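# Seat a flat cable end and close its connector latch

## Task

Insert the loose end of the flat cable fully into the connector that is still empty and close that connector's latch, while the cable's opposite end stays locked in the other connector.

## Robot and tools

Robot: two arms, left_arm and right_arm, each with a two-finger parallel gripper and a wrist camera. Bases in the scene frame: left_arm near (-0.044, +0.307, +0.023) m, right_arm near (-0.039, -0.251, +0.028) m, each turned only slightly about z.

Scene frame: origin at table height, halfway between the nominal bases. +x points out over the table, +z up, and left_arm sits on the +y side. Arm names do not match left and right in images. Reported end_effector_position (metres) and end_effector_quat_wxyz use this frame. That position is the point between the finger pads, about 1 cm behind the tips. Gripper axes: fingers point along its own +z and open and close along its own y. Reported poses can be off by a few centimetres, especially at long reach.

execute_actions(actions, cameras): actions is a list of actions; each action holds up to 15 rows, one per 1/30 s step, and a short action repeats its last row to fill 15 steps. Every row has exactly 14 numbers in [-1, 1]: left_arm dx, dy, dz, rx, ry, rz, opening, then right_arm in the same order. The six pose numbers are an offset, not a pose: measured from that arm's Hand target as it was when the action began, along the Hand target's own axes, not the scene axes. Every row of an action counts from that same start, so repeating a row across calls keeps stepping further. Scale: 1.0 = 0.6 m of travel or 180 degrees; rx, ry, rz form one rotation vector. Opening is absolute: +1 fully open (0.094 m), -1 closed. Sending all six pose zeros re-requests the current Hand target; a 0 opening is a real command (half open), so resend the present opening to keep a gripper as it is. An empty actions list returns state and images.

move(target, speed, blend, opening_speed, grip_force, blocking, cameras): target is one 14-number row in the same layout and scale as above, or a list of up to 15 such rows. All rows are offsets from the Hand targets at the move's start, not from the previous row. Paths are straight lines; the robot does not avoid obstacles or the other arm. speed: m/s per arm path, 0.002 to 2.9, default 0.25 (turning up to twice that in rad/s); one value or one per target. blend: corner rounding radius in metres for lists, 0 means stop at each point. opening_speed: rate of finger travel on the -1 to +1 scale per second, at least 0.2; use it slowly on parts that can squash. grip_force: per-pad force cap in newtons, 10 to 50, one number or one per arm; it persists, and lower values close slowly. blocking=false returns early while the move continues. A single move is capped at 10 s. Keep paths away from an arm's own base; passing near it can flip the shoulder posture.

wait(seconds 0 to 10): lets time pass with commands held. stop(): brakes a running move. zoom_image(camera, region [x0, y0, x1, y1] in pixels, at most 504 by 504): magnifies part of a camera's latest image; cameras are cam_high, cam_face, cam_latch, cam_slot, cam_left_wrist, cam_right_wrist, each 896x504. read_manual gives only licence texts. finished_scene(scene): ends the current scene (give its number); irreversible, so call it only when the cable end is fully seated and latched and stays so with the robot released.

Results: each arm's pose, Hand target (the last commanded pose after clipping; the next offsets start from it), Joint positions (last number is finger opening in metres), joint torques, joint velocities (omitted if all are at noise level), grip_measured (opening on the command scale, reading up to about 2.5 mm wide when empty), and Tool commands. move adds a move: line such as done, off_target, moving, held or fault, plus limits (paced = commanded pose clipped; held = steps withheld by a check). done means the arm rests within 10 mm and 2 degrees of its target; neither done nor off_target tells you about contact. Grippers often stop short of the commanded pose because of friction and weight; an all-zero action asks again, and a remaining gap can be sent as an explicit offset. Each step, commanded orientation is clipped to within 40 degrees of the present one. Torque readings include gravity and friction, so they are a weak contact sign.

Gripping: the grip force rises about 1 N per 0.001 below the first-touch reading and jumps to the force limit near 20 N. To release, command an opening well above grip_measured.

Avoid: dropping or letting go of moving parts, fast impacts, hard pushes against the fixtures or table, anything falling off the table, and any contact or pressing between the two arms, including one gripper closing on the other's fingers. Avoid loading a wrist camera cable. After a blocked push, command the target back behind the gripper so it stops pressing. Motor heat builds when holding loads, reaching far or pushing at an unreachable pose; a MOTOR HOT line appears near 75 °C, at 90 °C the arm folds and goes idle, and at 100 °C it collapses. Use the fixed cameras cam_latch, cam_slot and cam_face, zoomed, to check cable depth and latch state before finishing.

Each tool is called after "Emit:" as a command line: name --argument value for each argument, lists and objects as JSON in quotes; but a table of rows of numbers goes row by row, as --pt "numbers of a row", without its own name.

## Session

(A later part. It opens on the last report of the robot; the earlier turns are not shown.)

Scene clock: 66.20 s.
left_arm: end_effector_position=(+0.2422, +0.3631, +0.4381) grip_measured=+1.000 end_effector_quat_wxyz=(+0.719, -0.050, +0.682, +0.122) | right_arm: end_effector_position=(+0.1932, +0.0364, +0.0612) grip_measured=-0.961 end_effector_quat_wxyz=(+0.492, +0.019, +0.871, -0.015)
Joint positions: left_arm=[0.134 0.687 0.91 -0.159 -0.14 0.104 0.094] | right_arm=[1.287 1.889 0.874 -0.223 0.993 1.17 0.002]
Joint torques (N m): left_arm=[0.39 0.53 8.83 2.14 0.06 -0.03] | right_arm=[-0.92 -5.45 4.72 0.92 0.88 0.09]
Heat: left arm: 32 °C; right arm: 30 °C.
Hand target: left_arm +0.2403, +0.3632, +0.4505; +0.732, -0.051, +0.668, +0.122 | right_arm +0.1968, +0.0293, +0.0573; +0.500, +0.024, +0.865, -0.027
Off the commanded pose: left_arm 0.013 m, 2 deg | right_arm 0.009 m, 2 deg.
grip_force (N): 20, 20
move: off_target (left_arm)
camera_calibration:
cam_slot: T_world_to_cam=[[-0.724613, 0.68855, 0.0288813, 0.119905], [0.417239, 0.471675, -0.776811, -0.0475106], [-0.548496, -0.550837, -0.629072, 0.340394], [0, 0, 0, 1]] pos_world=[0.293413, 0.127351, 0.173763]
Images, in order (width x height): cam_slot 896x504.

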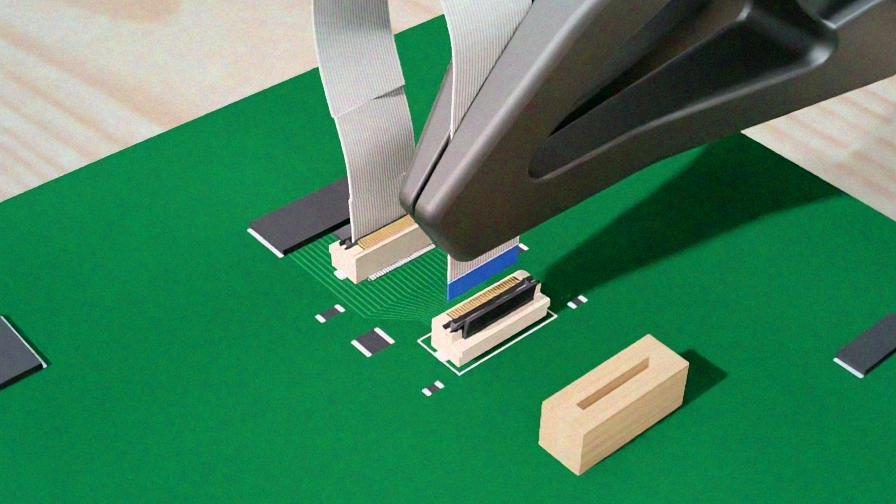

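Emit:
execute_actions --actions '[]' --cameras '["cam_latch","cam_face"]'

Emit:
zoom_image --camera "cam_latch" --region '[400, 350, 440, 390]'

Emit:
zoom_image --camera "cam_face" --region '[400, 225, 480, 285]'

Scene clock: 67.07 s.
left_arm: end_effector_position=(+0.2422, +0.3631, +0.4381) grip_measured=+1.000 end_effector_quat_wxyz=(+0.719, -0.050, +0.682, +0.122) | right_arm: end_effector_position=(+0.1932, +0.0365, +0.0613) grip_measured=-0.961 end_effector_quat_wxyz=(+0.492, +0.019, +0.870, -0.015)
Joint positions: left_arm=[0.134 0.687 0.91 -0.159 -0.14 0.104 0.094] | right_arm=[1.287 1.889 0.874 -0.222 0.993 1.17 0.002]
Joint velocities: within noise
Joint torques (N m): left_arm=[0.35 0.55 8.79 2.15 0.06 -0.01] | right_arm=[-0.9 -5.49 4.72 0.91 0.87 0.09]
Heat: left arm: 32 °C; right arm: 30 °C.
Hand target: left_arm +0.2403, +0.3632, +0.4505; +0.732, -0.051, +0.668, +0.122 | right_arm +0.1968, +0.0293, +0.0573; +0.500, +0.024, +0.865, -0.027
Tool commands: left_gripper/opening=+1.0 right_gripper/opening=-1.0
Off the commanded pose: left_arm 0.013 m, 2 deg | right_arm 0.009 m, 2 deg.
grip_force (N): 20, 20
Images, in order (width x height): cam_face 896x504, cam_latch 896x504.

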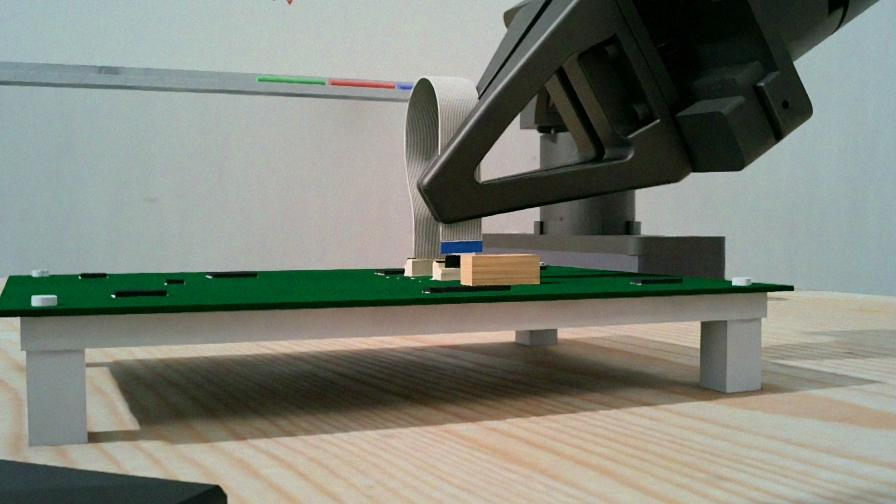

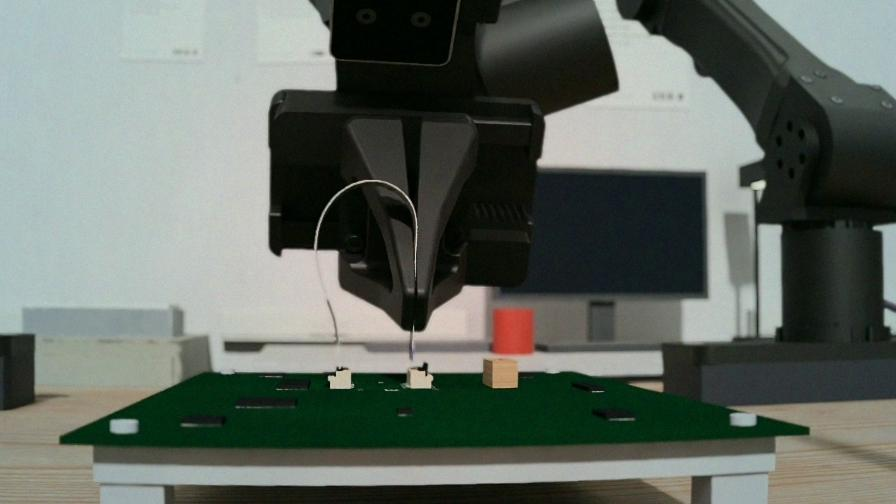

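Scaled by 12.600 from the camera's 896x504 image, which has a finer 1280x720 frame.

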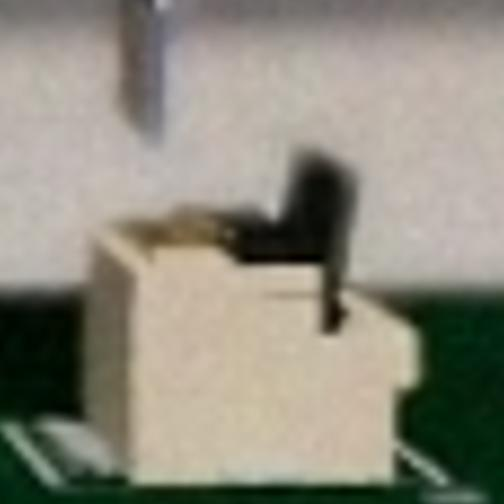

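Scaled by 6.300 from the camera's 896x504 image, which has a finer 1280x720 frame.

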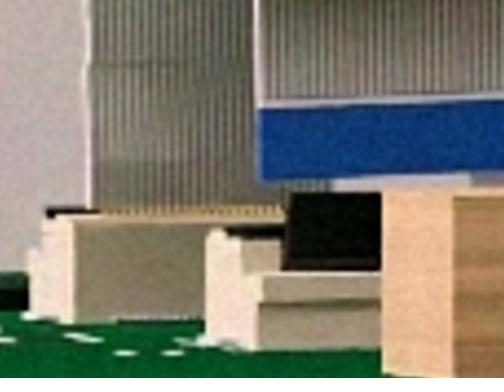

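Emit:
move --target '[0,0,0,0,0,0,1,-0.01025,0.01514,-0.00324,-0.00437,-0.00131,0.00766,-1]' --speed 0.01 --cameras '["cam_slot"]'

Emit:
zoom_image --camera "cam_slot" --region '[420, 260, 560, 340]'

Scene clock: 75.87 s.
left_arm: end_effector_position=(+0.2422, +0.3631, +0.4381) grip_measured=+1.000 end_effector_quat_wxyz=(+0.719, -0.050, +0.682, +0.122) | right_arm: end_effector_position=(+0.1932, +0.0365, +0.0613) grip_measured=-0.961 end_effector_quat_wxyz=(+0.492, +0.019, +0.870, -0.015)
Joint positions: left_arm=[0.134 0.687 0.91 -0.159 -0.14 0.104 0.094] | right_arm=[1.287 1.889 0.874 -0.222 0.993 1.17 0.002]
Joint torques (N m): left_arm=[0.36 0.5 8.83 2.15 0.06 -0.03] | right_arm=[-0.76 -5.44 7.21 0.92 0.85 0.09]
Heat: left arm: 32 °C; right arm: 30 °C.
Hand target: left_arm +0.2403, +0.3632, +0.4505; +0.732, -0.051, +0.668, +0.122 | right_arm +0.1988, +0.0384, +0.0634; +0.502, +0.031, +0.864, -0.015
Off the commanded pose: left_arm 0.013 m, 2 deg | right_arm 0.006 m, 2 deg.
grip_force (N): 20, 20
move: off_target (left_arm)
camera_calibration:
cam_slot: T_world_to_cam=[[-0.724613, 0.68855, 0.0288813, 0.119905], [0.417239, 0.471675, -0.776811, -0.0475106], [-0.548496, -0.550837, -0.629072, 0.340394], [0, 0, 0, 1]] pos_world=[0.293413, 0.127351, 0.173763]
Images, in order (width x height): cam_slot 896x504.

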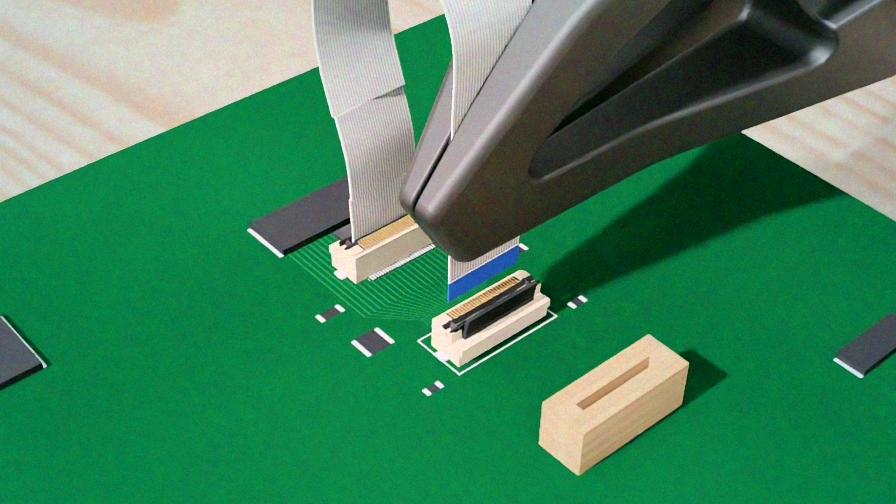

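Scaled by 3.600 from the camera's 896x504 image, which has a finer 1280x720 frame.

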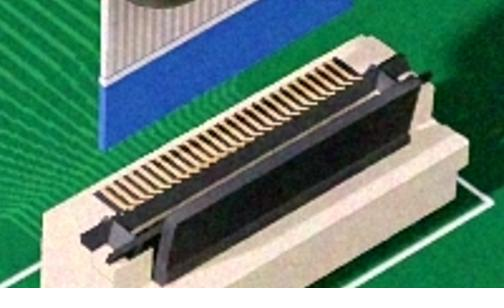

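Emit:
move --target '[0,0,0,0,0,0,1,-0.00439,0.00649,-0.00139,-0.00187,-0.00056,0.00328,-1]' --speed 0.01 --cameras '["cam_slot"]'

Emit:
zoom_image --camera "cam_slot" --region '[420, 260, 560, 340]'

Scene clock: 77.33 s.
left_arm: end_effector_position=(+0.2422, +0.3631, +0.4381) grip_measured=+1.000 end_effector_quat_wxyz=(+0.719, -0.050, +0.682, +0.122) | right_arm: end_effector_position=(+0.1936, +0.0382, +0.0625) grip_measured=-0.961 end_effector_quat_wxyz=(+0.492, +0.020, +0.870, -0.012)
Joint positions: left_arm=[0.134 0.687 0.91 -0.159 -0.14 0.104 0.094] | right_arm=[1.287 1.889 0.879 -0.222 0.993 1.171 0.002]
Joint torques (N m): left_arm=[0.39 0.55 8.84 2.14 0.06 -0.02] | right_arm=[-0.72 -5.5 7.91 0.91 0.85 0.1]
Heat: left arm: 32 °C; right arm: 29 °C.
Hand target: left_arm +0.2403, +0.3632, +0.4505; +0.732, -0.051, +0.668, +0.122 | right_arm +0.1996, +0.0422, +0.0660; +0.503, +0.034, +0.863, -0.010
Off the commanded pose: left_arm 0.013 m, 2 deg | right_arm 0.008 m, 2 deg.
grip_force (N): 20, 20
move: off_target (left_arm)
camera_calibration:
cam_slot: T_world_to_cam=[[-0.724613, 0.68855, 0.0288813, 0.119905], [0.417239, 0.471675, -0.776811, -0.0475106], [-0.548496, -0.550837, -0.629072, 0.340394], [0, 0, 0, 1]] pos_world=[0.293413, 0.127351, 0.173763]
Images, in order (width x height): cam_slot 896x504.

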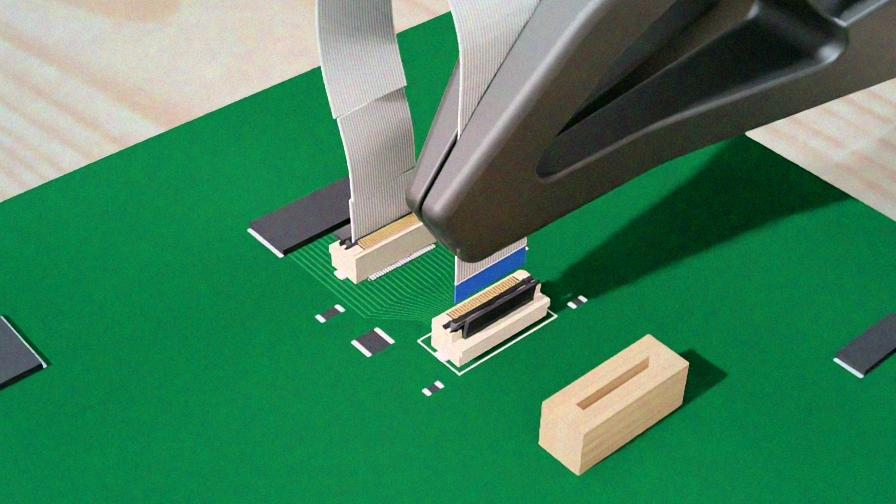

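Scaled by 3.600 from the camera's 896x504 image, which has a finer 1280x720 frame.

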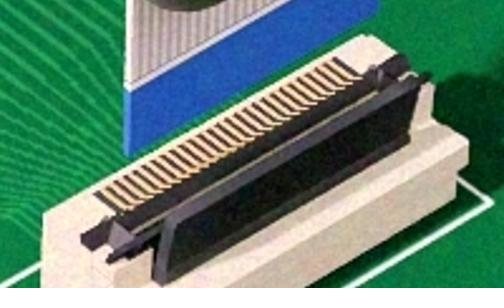

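Emit:
zoom_image --camera "cam_slot" --region '[446, 256, 536, 332]'

Emit:
execute_actions --actions '[]' --cameras '["cam_latch", "cam_face", "cam_slot"]'

Emit:
zoom_image --camera "cam_latch" --region '[400, 350, 440, 390]'

Emit:
zoom_image --camera "cam_face" --region '[400, 225, 480, 285]'

Scaled by 5.600 from the camera's 896x504 image, which has a finer 1280x720 frame.

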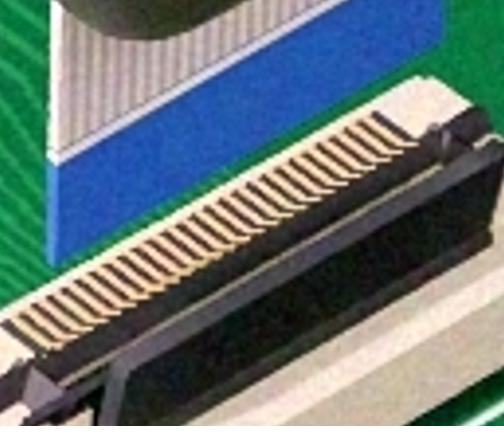

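Scene clock: 79.87 s.
left_arm: end_effector_position=(+0.2422, +0.3631, +0.4381) grip_measured=+1.000 end_effector_quat_wxyz=(+0.719, -0.050, +0.682, +0.122) | right_arm: end_effector_position=(+0.1936, +0.0382, +0.0625) grip_measured=-0.961 end_effector_quat_wxyz=(+0.492, +0.020, +0.870, -0.012)
Joint positions: left_arm=[0.134 0.687 0.91 -0.159 -0.14 0.104 0.094] | right_arm=[1.287 1.889 0.879 -0.222 0.993 1.171 0.002]
Joint velocities: within noise
Joint torques (N m): left_arm=[0.38 0.54 8.91 2.15 0.07 -0.02] | right_arm=[-0.75 -5.45 7.84 0.92 0.85 0.11]
Heat: left arm: 32 °C; right arm: 29 °C.
Hand target: left_arm +0.2403, +0.3632, +0.4505; +0.732, -0.051, +0.668, +0.122 | right_arm +0.1996, +0.0422, +0.0660; +0.503, +0.034, +0.863, -0.010
Tool commands: left_gripper/opening=+1.0 right_gripper/opening=-1.0
Off the commanded pose: left_arm 0.013 m, 2 deg | right_arm 0.008 m, 2 deg.
grip_force (N): 20, 20
camera_calibration:
cam_slot: T_world_to_cam=[[-0.724613, 0.68855, 0.0288813, 0.119905], [0.417239, 0.471675, -0.776811, -0.0475106], [-0.548496, -0.550837, -0.629072, 0.340394], [0, 0, 0, 1]] pos_world=[0.293413, 0.127351, 0.173763]
Images, in order (width x height): cam_face 896x504, cam_latch 896x504, cam_slot 896x504.

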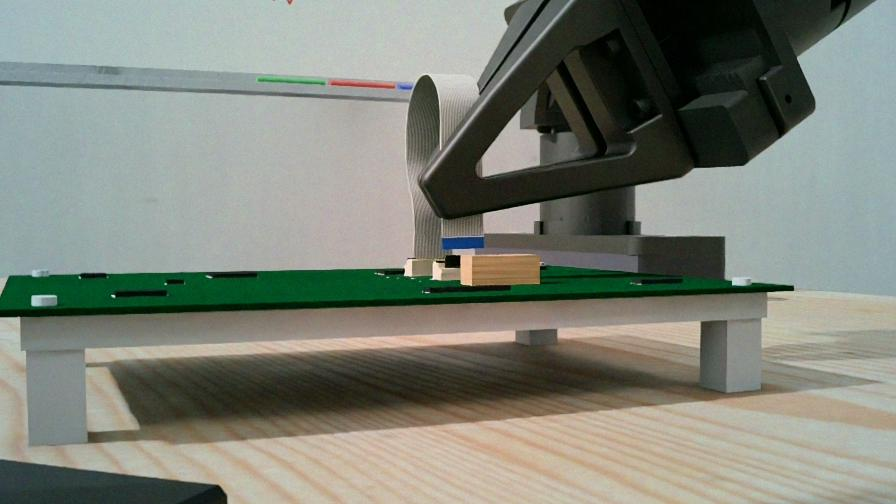

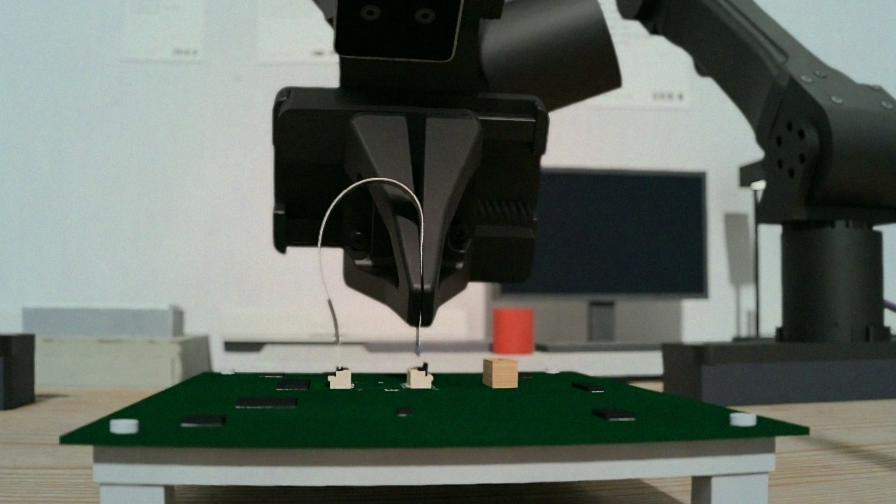

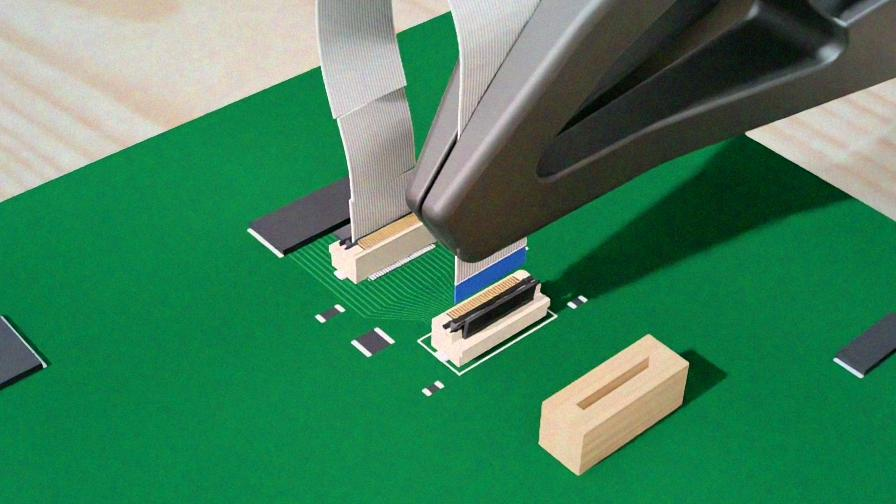

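Scaled by 12.600 from the camera's 896x504 image, which has a finer 1280x720 frame.

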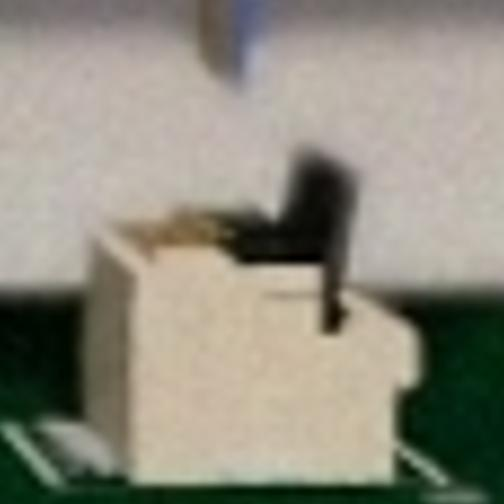

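Scaled by 6.300 from the camera's 896x504 image, which has a finer 1280x720 frame.

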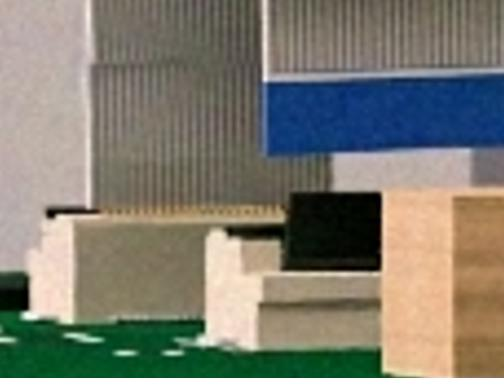

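Emit:
zoom_image --camera "cam_face" --region '[436, 230, 492, 258]'

Emit:
zoom_image --camera "cam_face" --region '[400, 250, 470, 285]'

Emit:
zoom_image --camera "cam_slot" --region '[450, 240, 534, 308]'

Scaled by 9.000 from the camera's 896x504 image, which has a finer 1280x720 frame.

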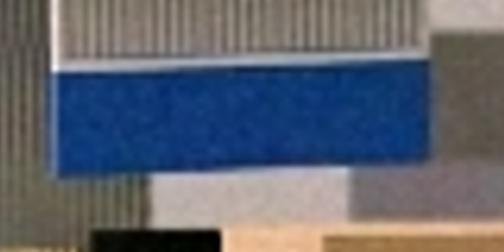

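Scaled by 7.200 from the camera's 896x504 image, which has a finer 1280x720 frame.

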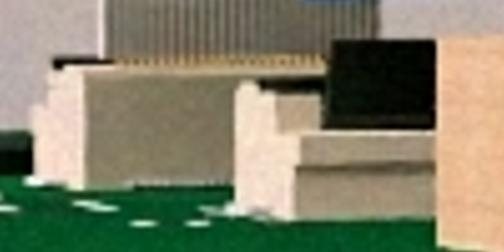

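Scaled by 6.000 from the camera's 896x504 image, which has a finer 1280x720 frame.

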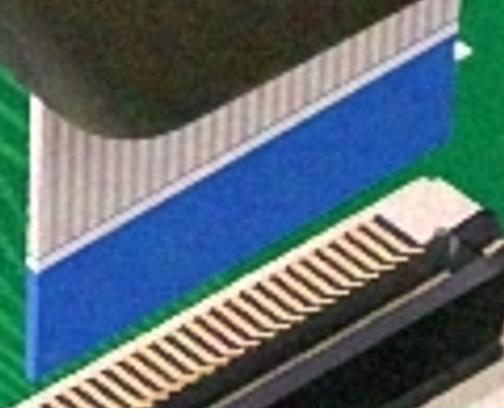

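Emit:
move --target '[0,0,0,0,0,0,1,-0.00582,-0.00161,-0.00002,0.00169,-0.00614,-0.00015,-1]' --speed 0.01 --cameras '["cam_slot", "cam_face"]'

Emit:
zoom_image --camera "cam_slot" --region '[446, 256, 536, 332]'

Emit:
zoom_image --camera "cam_face" --region '[436, 230, 492, 258]'

Scene clock: 92.00 s.
left_arm: end_effector_position=(+0.2422, +0.3631, +0.4381) grip_measured=+1.000 end_effector_quat_wxyz=(+0.719, -0.050, +0.682, +0.122) | right_arm: end_effector_position=(+0.1947, +0.0377, +0.0644) grip_measured=-0.961 end_effector_quat_wxyz=(+0.497, +0.022, +0.867, -0.013)
Joint positions: left_arm=[0.134 0.687 0.91 -0.159 -0.14 0.104 0.094] | right_arm=[1.287 1.889 0.879 -0.22 1.005 1.171 0.002]
Joint torques (N m): left_arm=[0.36 0.49 8.9 2.16 0.06 -0.03] | right_arm=[-0.79 -5.52 7.72 0.94 0.94 0.08]
Heat: left arm: 32 °C; right arm: 29 °C.
Hand target: left_arm +0.2403, +0.3632, +0.4505; +0.732, -0.051, +0.668, +0.122 | right_arm +0.2012, +0.0410, +0.0690; +0.511, +0.035, +0.859, -0.013
Off the commanded pose: left_arm 0.013 m, 2 deg | right_arm 0.009 m, 2 deg.
grip_force (N): 20, 20
move: off_target (left_arm)
camera_calibration:
cam_slot: T_world_to_cam=[[-0.724613, 0.68855, 0.0288813, 0.119905], [0.417239, 0.471675, -0.776811, -0.0475106], [-0.548496, -0.550837, -0.629072, 0.340394], [0, 0, 0, 1]] pos_world=[0.293413, 0.127351, 0.173763]
Images, in order (width x height): cam_face 896x504, cam_slot 896x504.

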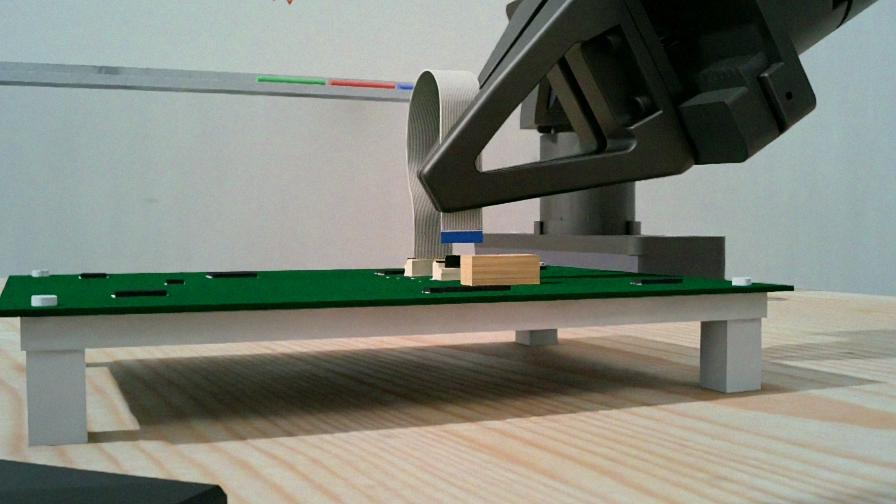

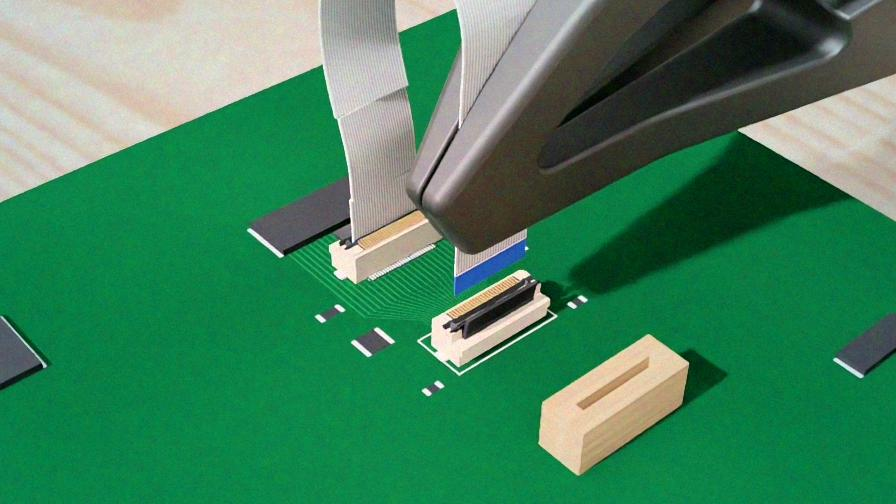

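Scaled by 5.600 from the camera's 896x504 image, which has a finer 1280x720 frame.

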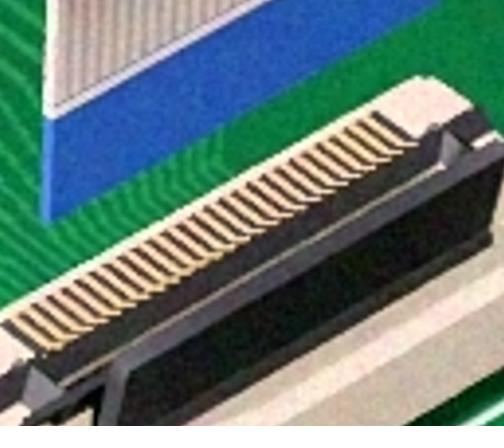

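Scaled by 9.000 from the camera's 896x504 image, which has a finer 1280x720 frame.

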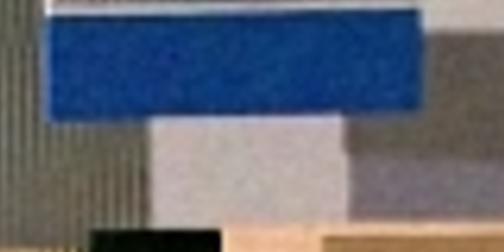

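Emit:
move --target '[0,0,0,0,0,0,1,-0.00378,-0.00105,0,0.0011,-0.00399,-0.0001,-1]' --speed 0.01 --cameras '["cam_slot", "cam_face", "cam_latch"]'

Emit:
zoom_image --camera "cam_slot" --region '[446, 240, 536, 316]'

Emit:
zoom_image --camera "cam_face" --region '[436, 222, 492, 250]'

Emit:
zoom_image --camera "cam_latch" --region '[400, 340, 440, 380]'

Scene clock: 93.73 s.
left_arm: end_effector_position=(+0.2422, +0.3631, +0.4381) grip_measured=+1.000 end_effector_quat_wxyz=(+0.719, -0.050, +0.682, +0.122) | right_arm: end_effector_position=(+0.1958, +0.0374, +0.0663) grip_measured=-0.961 end_effector_quat_wxyz=(+0.502, +0.024, +0.864, -0.014)
Joint positions: left_arm=[0.134 0.687 0.91 -0.159 -0.14 0.104 0.094] | right_arm=[1.287 1.889 0.879 -0.216 1.017 1.171 0.002]
Joint torques (N m): left_arm=[0.35 0.55 8.85 2.15 0.06 -0.01] | right_arm=[-0.76 -5.57 7.72 0.92 0.96 0.05]
Heat: left arm: 33 °C; right arm: 29 °C.
Hand target: left_arm +0.2403, +0.3632, +0.4505; +0.732, -0.051, +0.668, +0.122 | right_arm +0.2023, +0.0403, +0.0710; +0.517, +0.035, +0.855, -0.015
Off the commanded pose: left_arm 0.013 m, 2 deg | right_arm 0.009 m, 2 deg.
grip_force (N): 20, 20
move: off_target (left_arm)
camera_calibration:
cam_slot: T_world_to_cam=[[-0.724613, 0.68855, 0.0288813, 0.119905], [0.417239, 0.471675, -0.776811, -0.0475106], [-0.548496, -0.550837, -0.629072, 0.340394], [0, 0, 0, 1]] pos_world=[0.293413, 0.127351, 0.173763]
Images, in order (width x height): cam_face 896x504, cam_latch 896x504, cam_slot 896x504.

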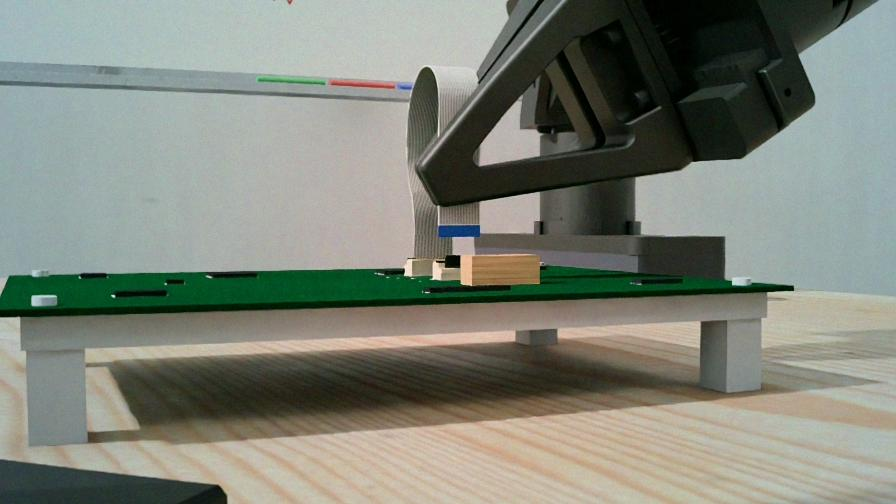

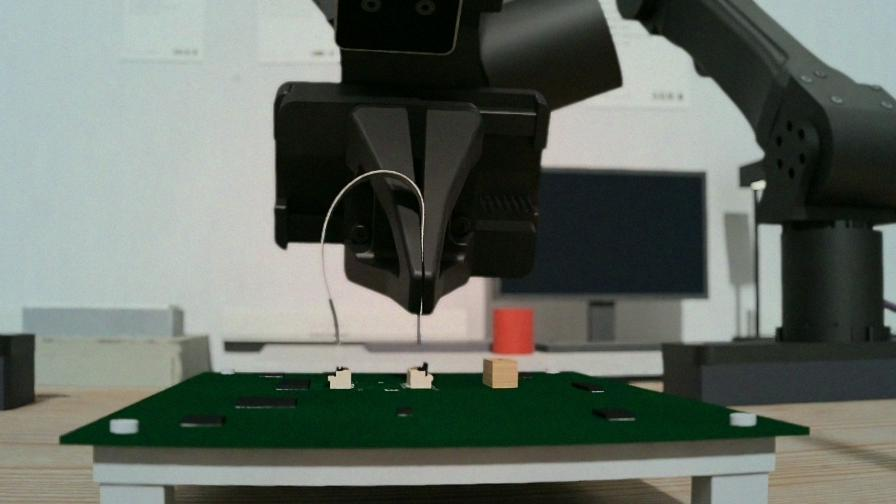

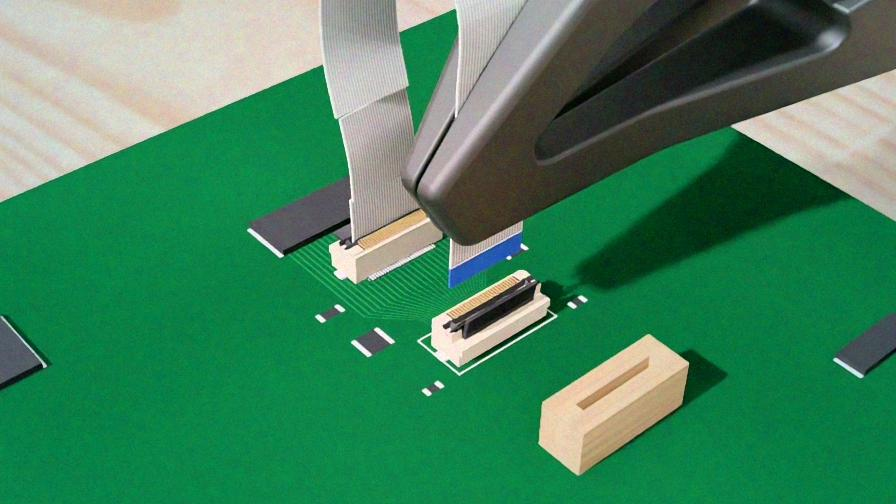

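Scaled by 5.600 from the camera's 896x504 image, which has a finer 1280x720 frame.

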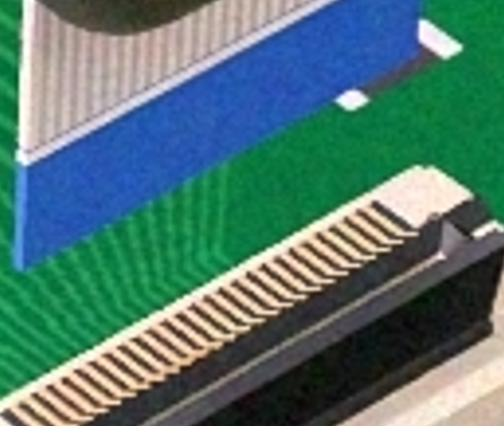

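Scaled by 9.000 from the camera's 896x504 image, which has a finer 1280x720 frame.

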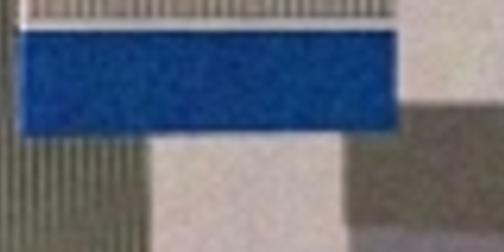

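Scaled by 12.600 from the camera's 896x504 image, which has a finer 1280x720 frame.

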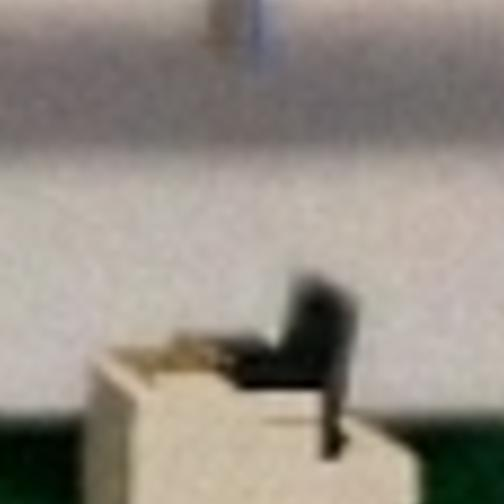

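Emit:
zoom_image --camera "cam_latch" --region '[408, 326, 432, 350]'

Emit:
zoom_image --camera "cam_latch" --region '[404, 358, 434, 388]'

Scaled by 21.000 from the camera's 896x504 image, which has a finer 1280x720 frame.

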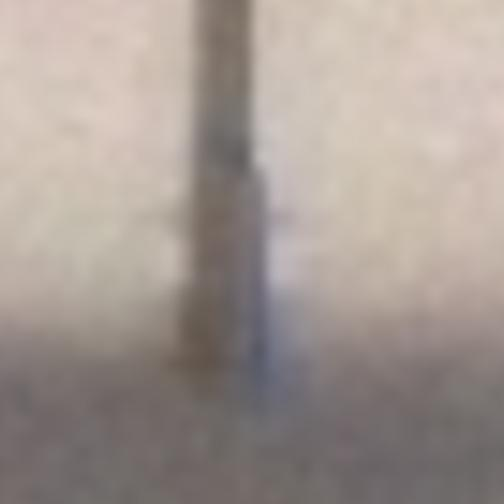

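Scaled by 16.800 from the camera's 896x504 image, which has a finer 1280x720 frame.

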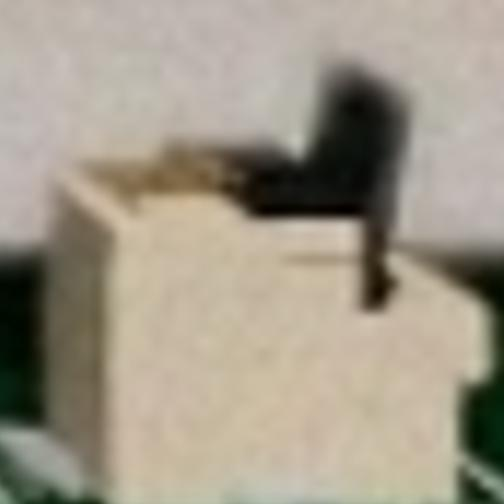

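Emit:
move --target '[0,0,0,0,0,0,1,0.00386,0.005,-0.00725,-0.00423,0.00005,-0.00222,-1]' --speed 0.01

Scene clock: 102.80 s.
left_arm: end_effector_position=(+0.2422, +0.3631, +0.4381) grip_measured=+1.000 end_effector_quat_wxyz=(+0.719, -0.050, +0.682, +0.122) | right_arm: end_effector_position=(+0.1959, +0.0373, +0.0664) grip_measured=-0.961 end_effector_quat_wxyz=(+0.502, +0.024, +0.864, -0.014)
Joint positions: left_arm=[0.134 0.687 0.91 -0.159 -0.14 0.104 0.094] | right_arm=[1.287 1.889 0.879 -0.216 1.017 1.171 0.002]
Joint torques (N m): left_arm=[0.34 0.54 8.83 2.14 0.07 -0.02] | right_arm=[0.79 -5.64 7.56 0.91 0.96 0.04]
Heat: left arm: 33 °C; right arm: 30 °C.
Hand target: left_arm +0.2403, +0.3632, +0.4505; +0.732, -0.051, +0.668, +0.122 | right_arm +0.1976, +0.0437, +0.0710; +0.517, +0.029, +0.855, -0.011
Off the commanded pose: left_arm 0.013 m, 2 deg | right_arm 0.008 m, 2 deg.
grip_force (N): 20, 20
move: off_target (left_arm)

Emit:
move --target '[0,0,0,0,0,0,1,0.00407,0.00084,-0.00109,-0.00053,0.00028,-0.00241,-1]' --speed 0.01

Scene clock: 104.13 s.
left_arm: end_effector_position=(+0.2422, +0.3631, +0.4381) grip_measured=+1.000 end_effector_quat_wxyz=(+0.719, -0.050, +0.682, +0.122) | right_arm: end_effector_position=(+0.1940, +0.0388, +0.0667) grip_measured=-0.961 end_effector_quat_wxyz=(+0.503, +0.021, +0.864, -0.013)
Joint positions: left_arm=[0.134 0.687 0.91 -0.159 -0.14 0.104 0.094] | right_arm=[1.294 1.889 0.879 -0.216 1.019 1.171 0.002]
Joint torques (N m): left_arm=[0.35 0.54 8.87 2.13 0.07 -0.02] | right_arm=[0.62 -5.22 7.5 0.92 0.95 0.04]
Heat: left arm: 33 °C; right arm: 30 °C.
Hand target: left_arm +0.2403, +0.3632, +0.4505; +0.732, -0.051, +0.668, +0.122 | right_arm +0.1958, +0.0444, +0.0692; +0.517, +0.025, +0.856, -0.012
Off the commanded pose: left_arm 0.013 m, 2 deg | right_arm 0.006 m, 2 deg.
grip_force (N): 20, 20
move: off_target (left_arm)

Emit:
execute_actions --actions '[]' --cameras '["cam_latch", "cam_face", "cam_slot"]'

Emit:
zoom_image --camera "cam_slot" --region '[446, 240, 536, 316]'

Emit:
zoom_image --camera "cam_latch" --region '[408, 326, 432, 350]'

Emit:
zoom_image --camera "cam_face" --region '[400, 225, 480, 285]'

Scene clock: 105.10 s.
left_arm: end_effector_position=(+0.2422, +0.3631, +0.4381) grip_measured=+1.000 end_effector_quat_wxyz=(+0.719, -0.050, +0.682, +0.122) | right_arm: end_effector_position=(+0.1940, +0.0388, +0.0667) grip_measured=-0.961 end_effector_quat_wxyz=(+0.503, +0.021, +0.864, -0.013)
Joint positions: left_arm=[0.134 0.687 0.91 -0.159 -0.14 0.104 0.094] | right_arm=[1.294 1.889 0.879 -0.216 1.019 1.171 0.002]
Joint velocities: within noise
Joint torques (N m): left_arm=[0.38 0.53 8.84 2.15 0.06 -0.01] | right_arm=[0.62 -5.26 7.53 0.93 0.95 0.05]
Heat: left arm: 33 °C; right arm: 30 °C.
Hand target: left_arm +0.2403, +0.3632, +0.4505; +0.732, -0.051, +0.668, +0.122 | right_arm +0.1958, +0.0444, +0.0692; +0.517, +0.025, +0.856, -0.012
Tool commands: left_gripper/opening=+1.0 right_gripper/opening=-1.0
Off the commanded pose: left_arm 0.013 m, 2 deg | right_arm 0.006 m, 2 deg.
grip_force (N): 20, 20
camera_calibration:
cam_slot: T_world_to_cam=[[-0.724613, 0.68855, 0.0288813, 0.119905], [0.417239, 0.471675, -0.776811, -0.0475106], [-0.548496, -0.550837, -0.629072, 0.340394], [0, 0, 0, 1]] pos_world=[0.293413, 0.127351, 0.173763]
Images, in order (width x height): cam_face 896x504, cam_latch 896x504, cam_slot 896x504.

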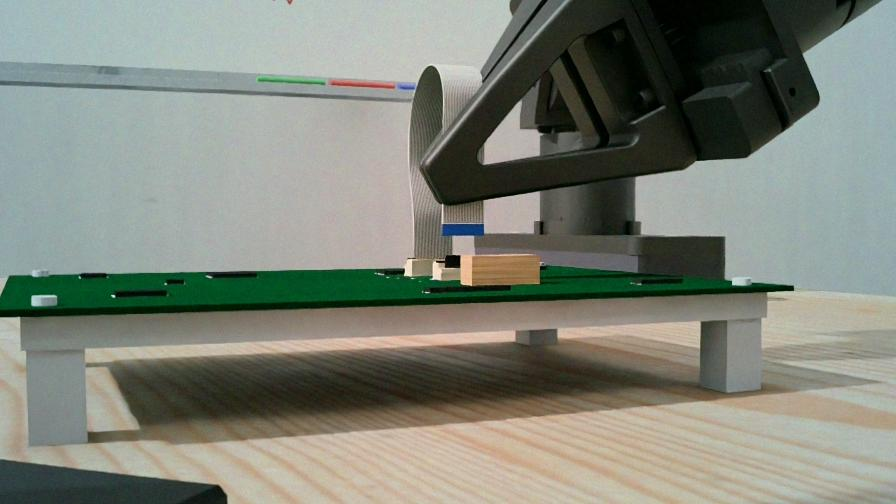

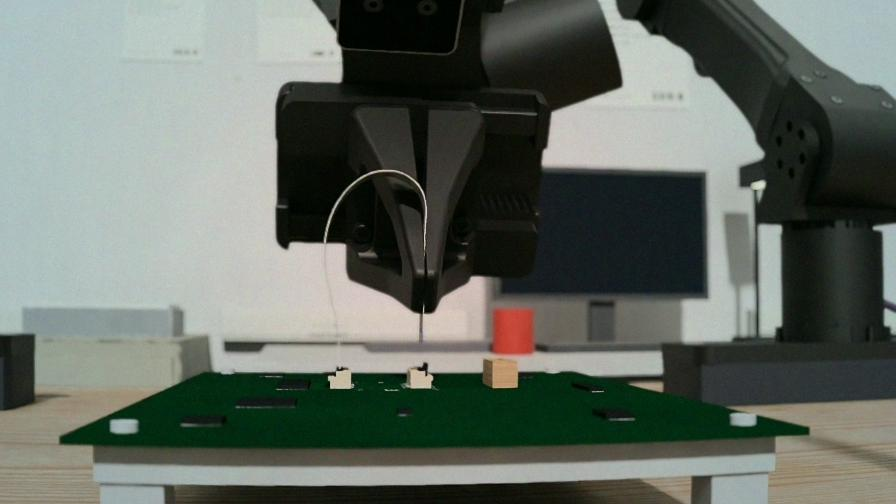

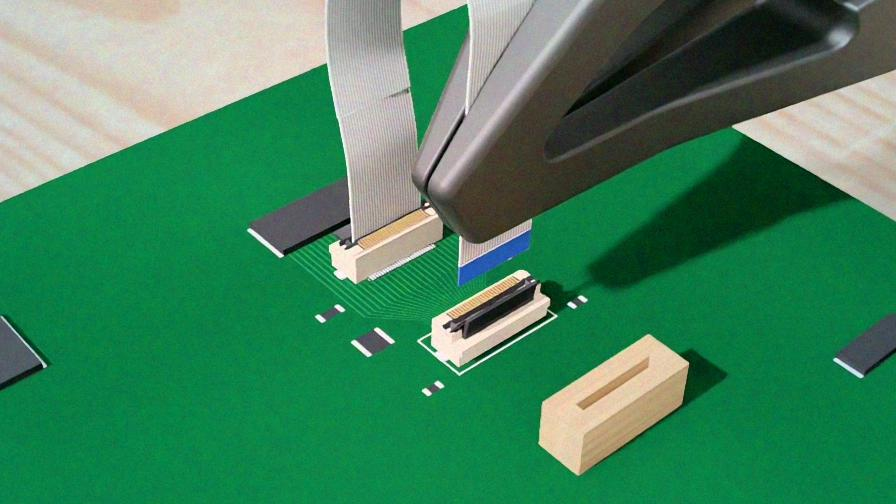

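Scaled by 5.600 from the camera's 896x504 image, which has a finer 1280x720 frame.

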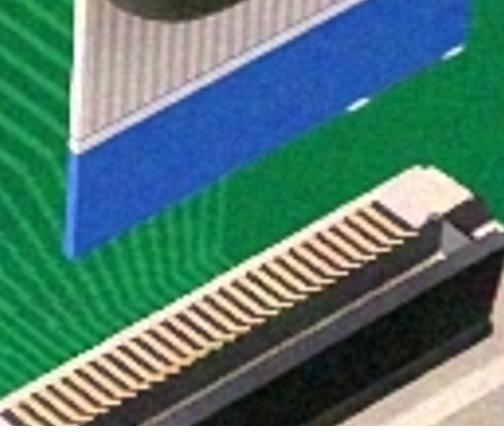

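Scaled by 21.000 from the camera's 896x504 image, which has a finer 1280x720 frame.

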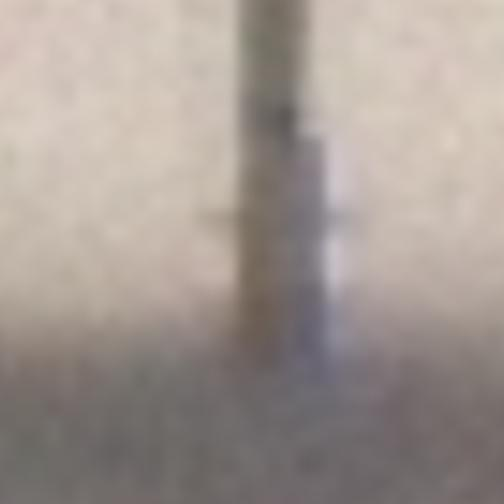

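Scaled by 6.300 from the camera's 896x504 image, which has a finer 1280x720 frame.

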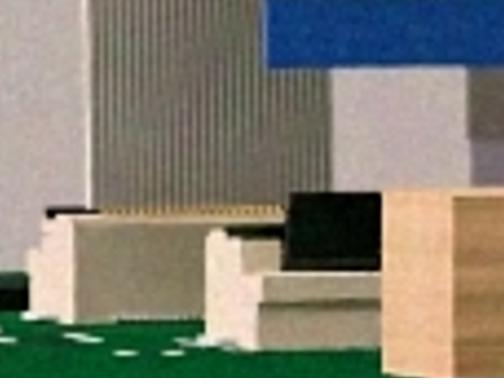

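Emit:
zoom_image --camera "cam_slot" --region '[452, 236, 536, 292]'

Emit:
zoom_image --camera "cam_slot" --region '[446, 270, 536, 346]'

Scaled by 6.000 from the camera's 896x504 image, which has a finer 1280x720 frame.

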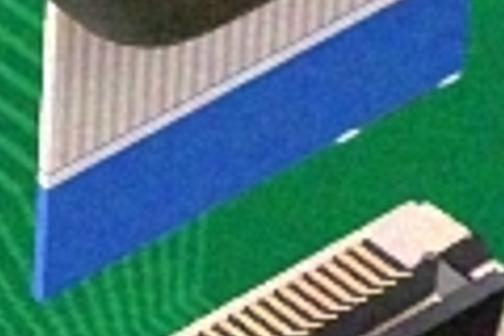

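Scaled by 5.600 from the camera's 896x504 image, which has a finer 1280x720 frame.

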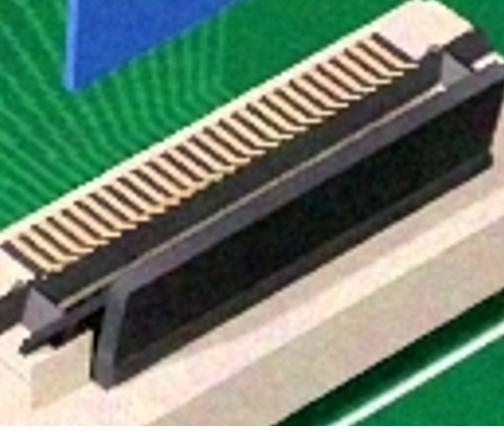

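Emit:
zoom_image --camera "cam_latch" --region '[395, 300, 451, 392]'

Scaled by 5.478 from the camera's 896x504 image, which has a finer 1280x720 frame.

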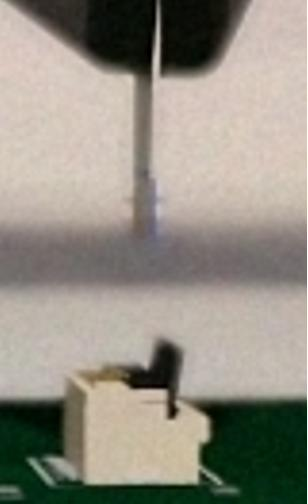

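Emit:
move --target '[0,0,0,0,0,0,1,0.01195,-0.01807,0.00312,0.00485,0.00161,-0.01874,-1]' --speed 0.01 --cameras '["cam_slot"]'

Emit:
zoom_image --camera "cam_slot" --region '[452, 236, 536, 292]'

Scene clock: 122.50 s.
left_arm: end_effector_position=(+0.2422, +0.3631, +0.4382) grip_measured=+1.000 end_effector_quat_wxyz=(+0.719, -0.050, +0.682, +0.122) | right_arm: end_effector_position=(+0.1941, +0.0388, +0.0668) grip_measured=-0.961 end_effector_quat_wxyz=(+0.504, +0.013, +0.864, -0.018)
Joint positions: left_arm=[0.134 0.687 0.91 -0.159 -0.14 0.104 0.094] | right_arm=[1.294 1.889 0.879 -0.216 1.02 1.151 0.002]
Joint torques (N m): left_arm=[0.38 0.59 8.88 2.15 0.07 -0.03] | right_arm=[0.5 -5.2 4.57 0.91 0.95 -0.11]
Heat: left arm: 33 °C; right arm: 30 °C.
Hand target: left_arm +0.2403, +0.3632, +0.4506; +0.732, -0.051, +0.668, +0.122 | right_arm +0.1936, +0.0336, +0.0619; +0.514, +0.004, +0.857, -0.034
Off the commanded pose: left_arm 0.012 m, 2 deg | right_arm 0.007 m, 2 deg.
grip_force (N): 20, 20
move: off_target (left_arm)
camera_calibration:
cam_slot: T_world_to_cam=[[-0.724613, 0.68855, 0.0288813, 0.119905], [0.417239, 0.471675, -0.776811, -0.0475106], [-0.548496, -0.550837, -0.629072, 0.340394], [0, 0, 0, 1]] pos_world=[0.293413, 0.127351, 0.173763]
Images, in order (width x height): cam_slot 896x504.

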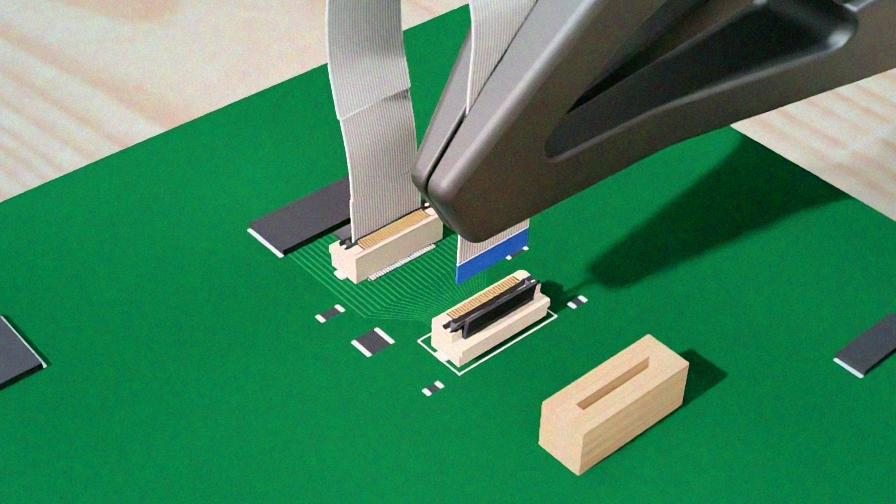

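Scaled by 6.000 from the camera's 896x504 image, which has a finer 1280x720 frame.

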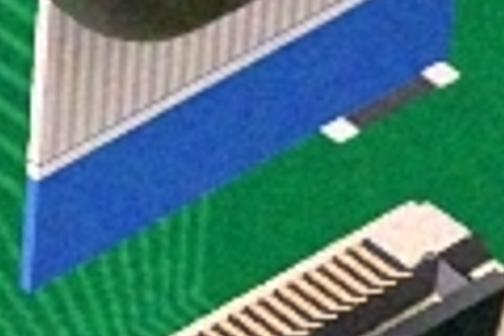

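Emit:
move --target '[0,0,0,0,0,0,1,0.00237,0.00242,0.00173,-0.00356,-0.00105,0.00696,-1]' --speed 0.01

Scene clock: 126.13 s.
left_arm: end_effector_position=(+0.2422, +0.3631, +0.4382) grip_measured=+1.000 end_effector_quat_wxyz=(+0.719, -0.050, +0.682, +0.122) | right_arm: end_effector_position=(+0.1942, +0.0392, +0.0638) grip_measured=-0.961 end_effector_quat_wxyz=(+0.505, +0.017, +0.863, -0.010)
Joint positions: left_arm=[0.134 0.687 0.91 -0.159 -0.14 0.104 0.094] | right_arm=[1.294 1.894 0.864 -0.178 1.02 1.15 0.002]
Joint torques (N m): left_arm=[0.38 0.57 8.87 2.14 0.06 -0.01] | right_arm=[0.53 -5.48 4.71 0.95 0.93 -0.05]
Heat: left arm: 33 °C; right arm: 30 °C.
Hand target: left_arm +0.2403, +0.3632, +0.4506; +0.732, -0.051, +0.668, +0.122 | right_arm +0.1939, +0.0351, +0.0602; +0.515, +0.010, +0.857, -0.023
Off the commanded pose: left_arm 0.013 m, 2 deg | right_arm 0.006 m, 2 deg.
grip_force (N): 20, 20
move: off_target (left_arm)


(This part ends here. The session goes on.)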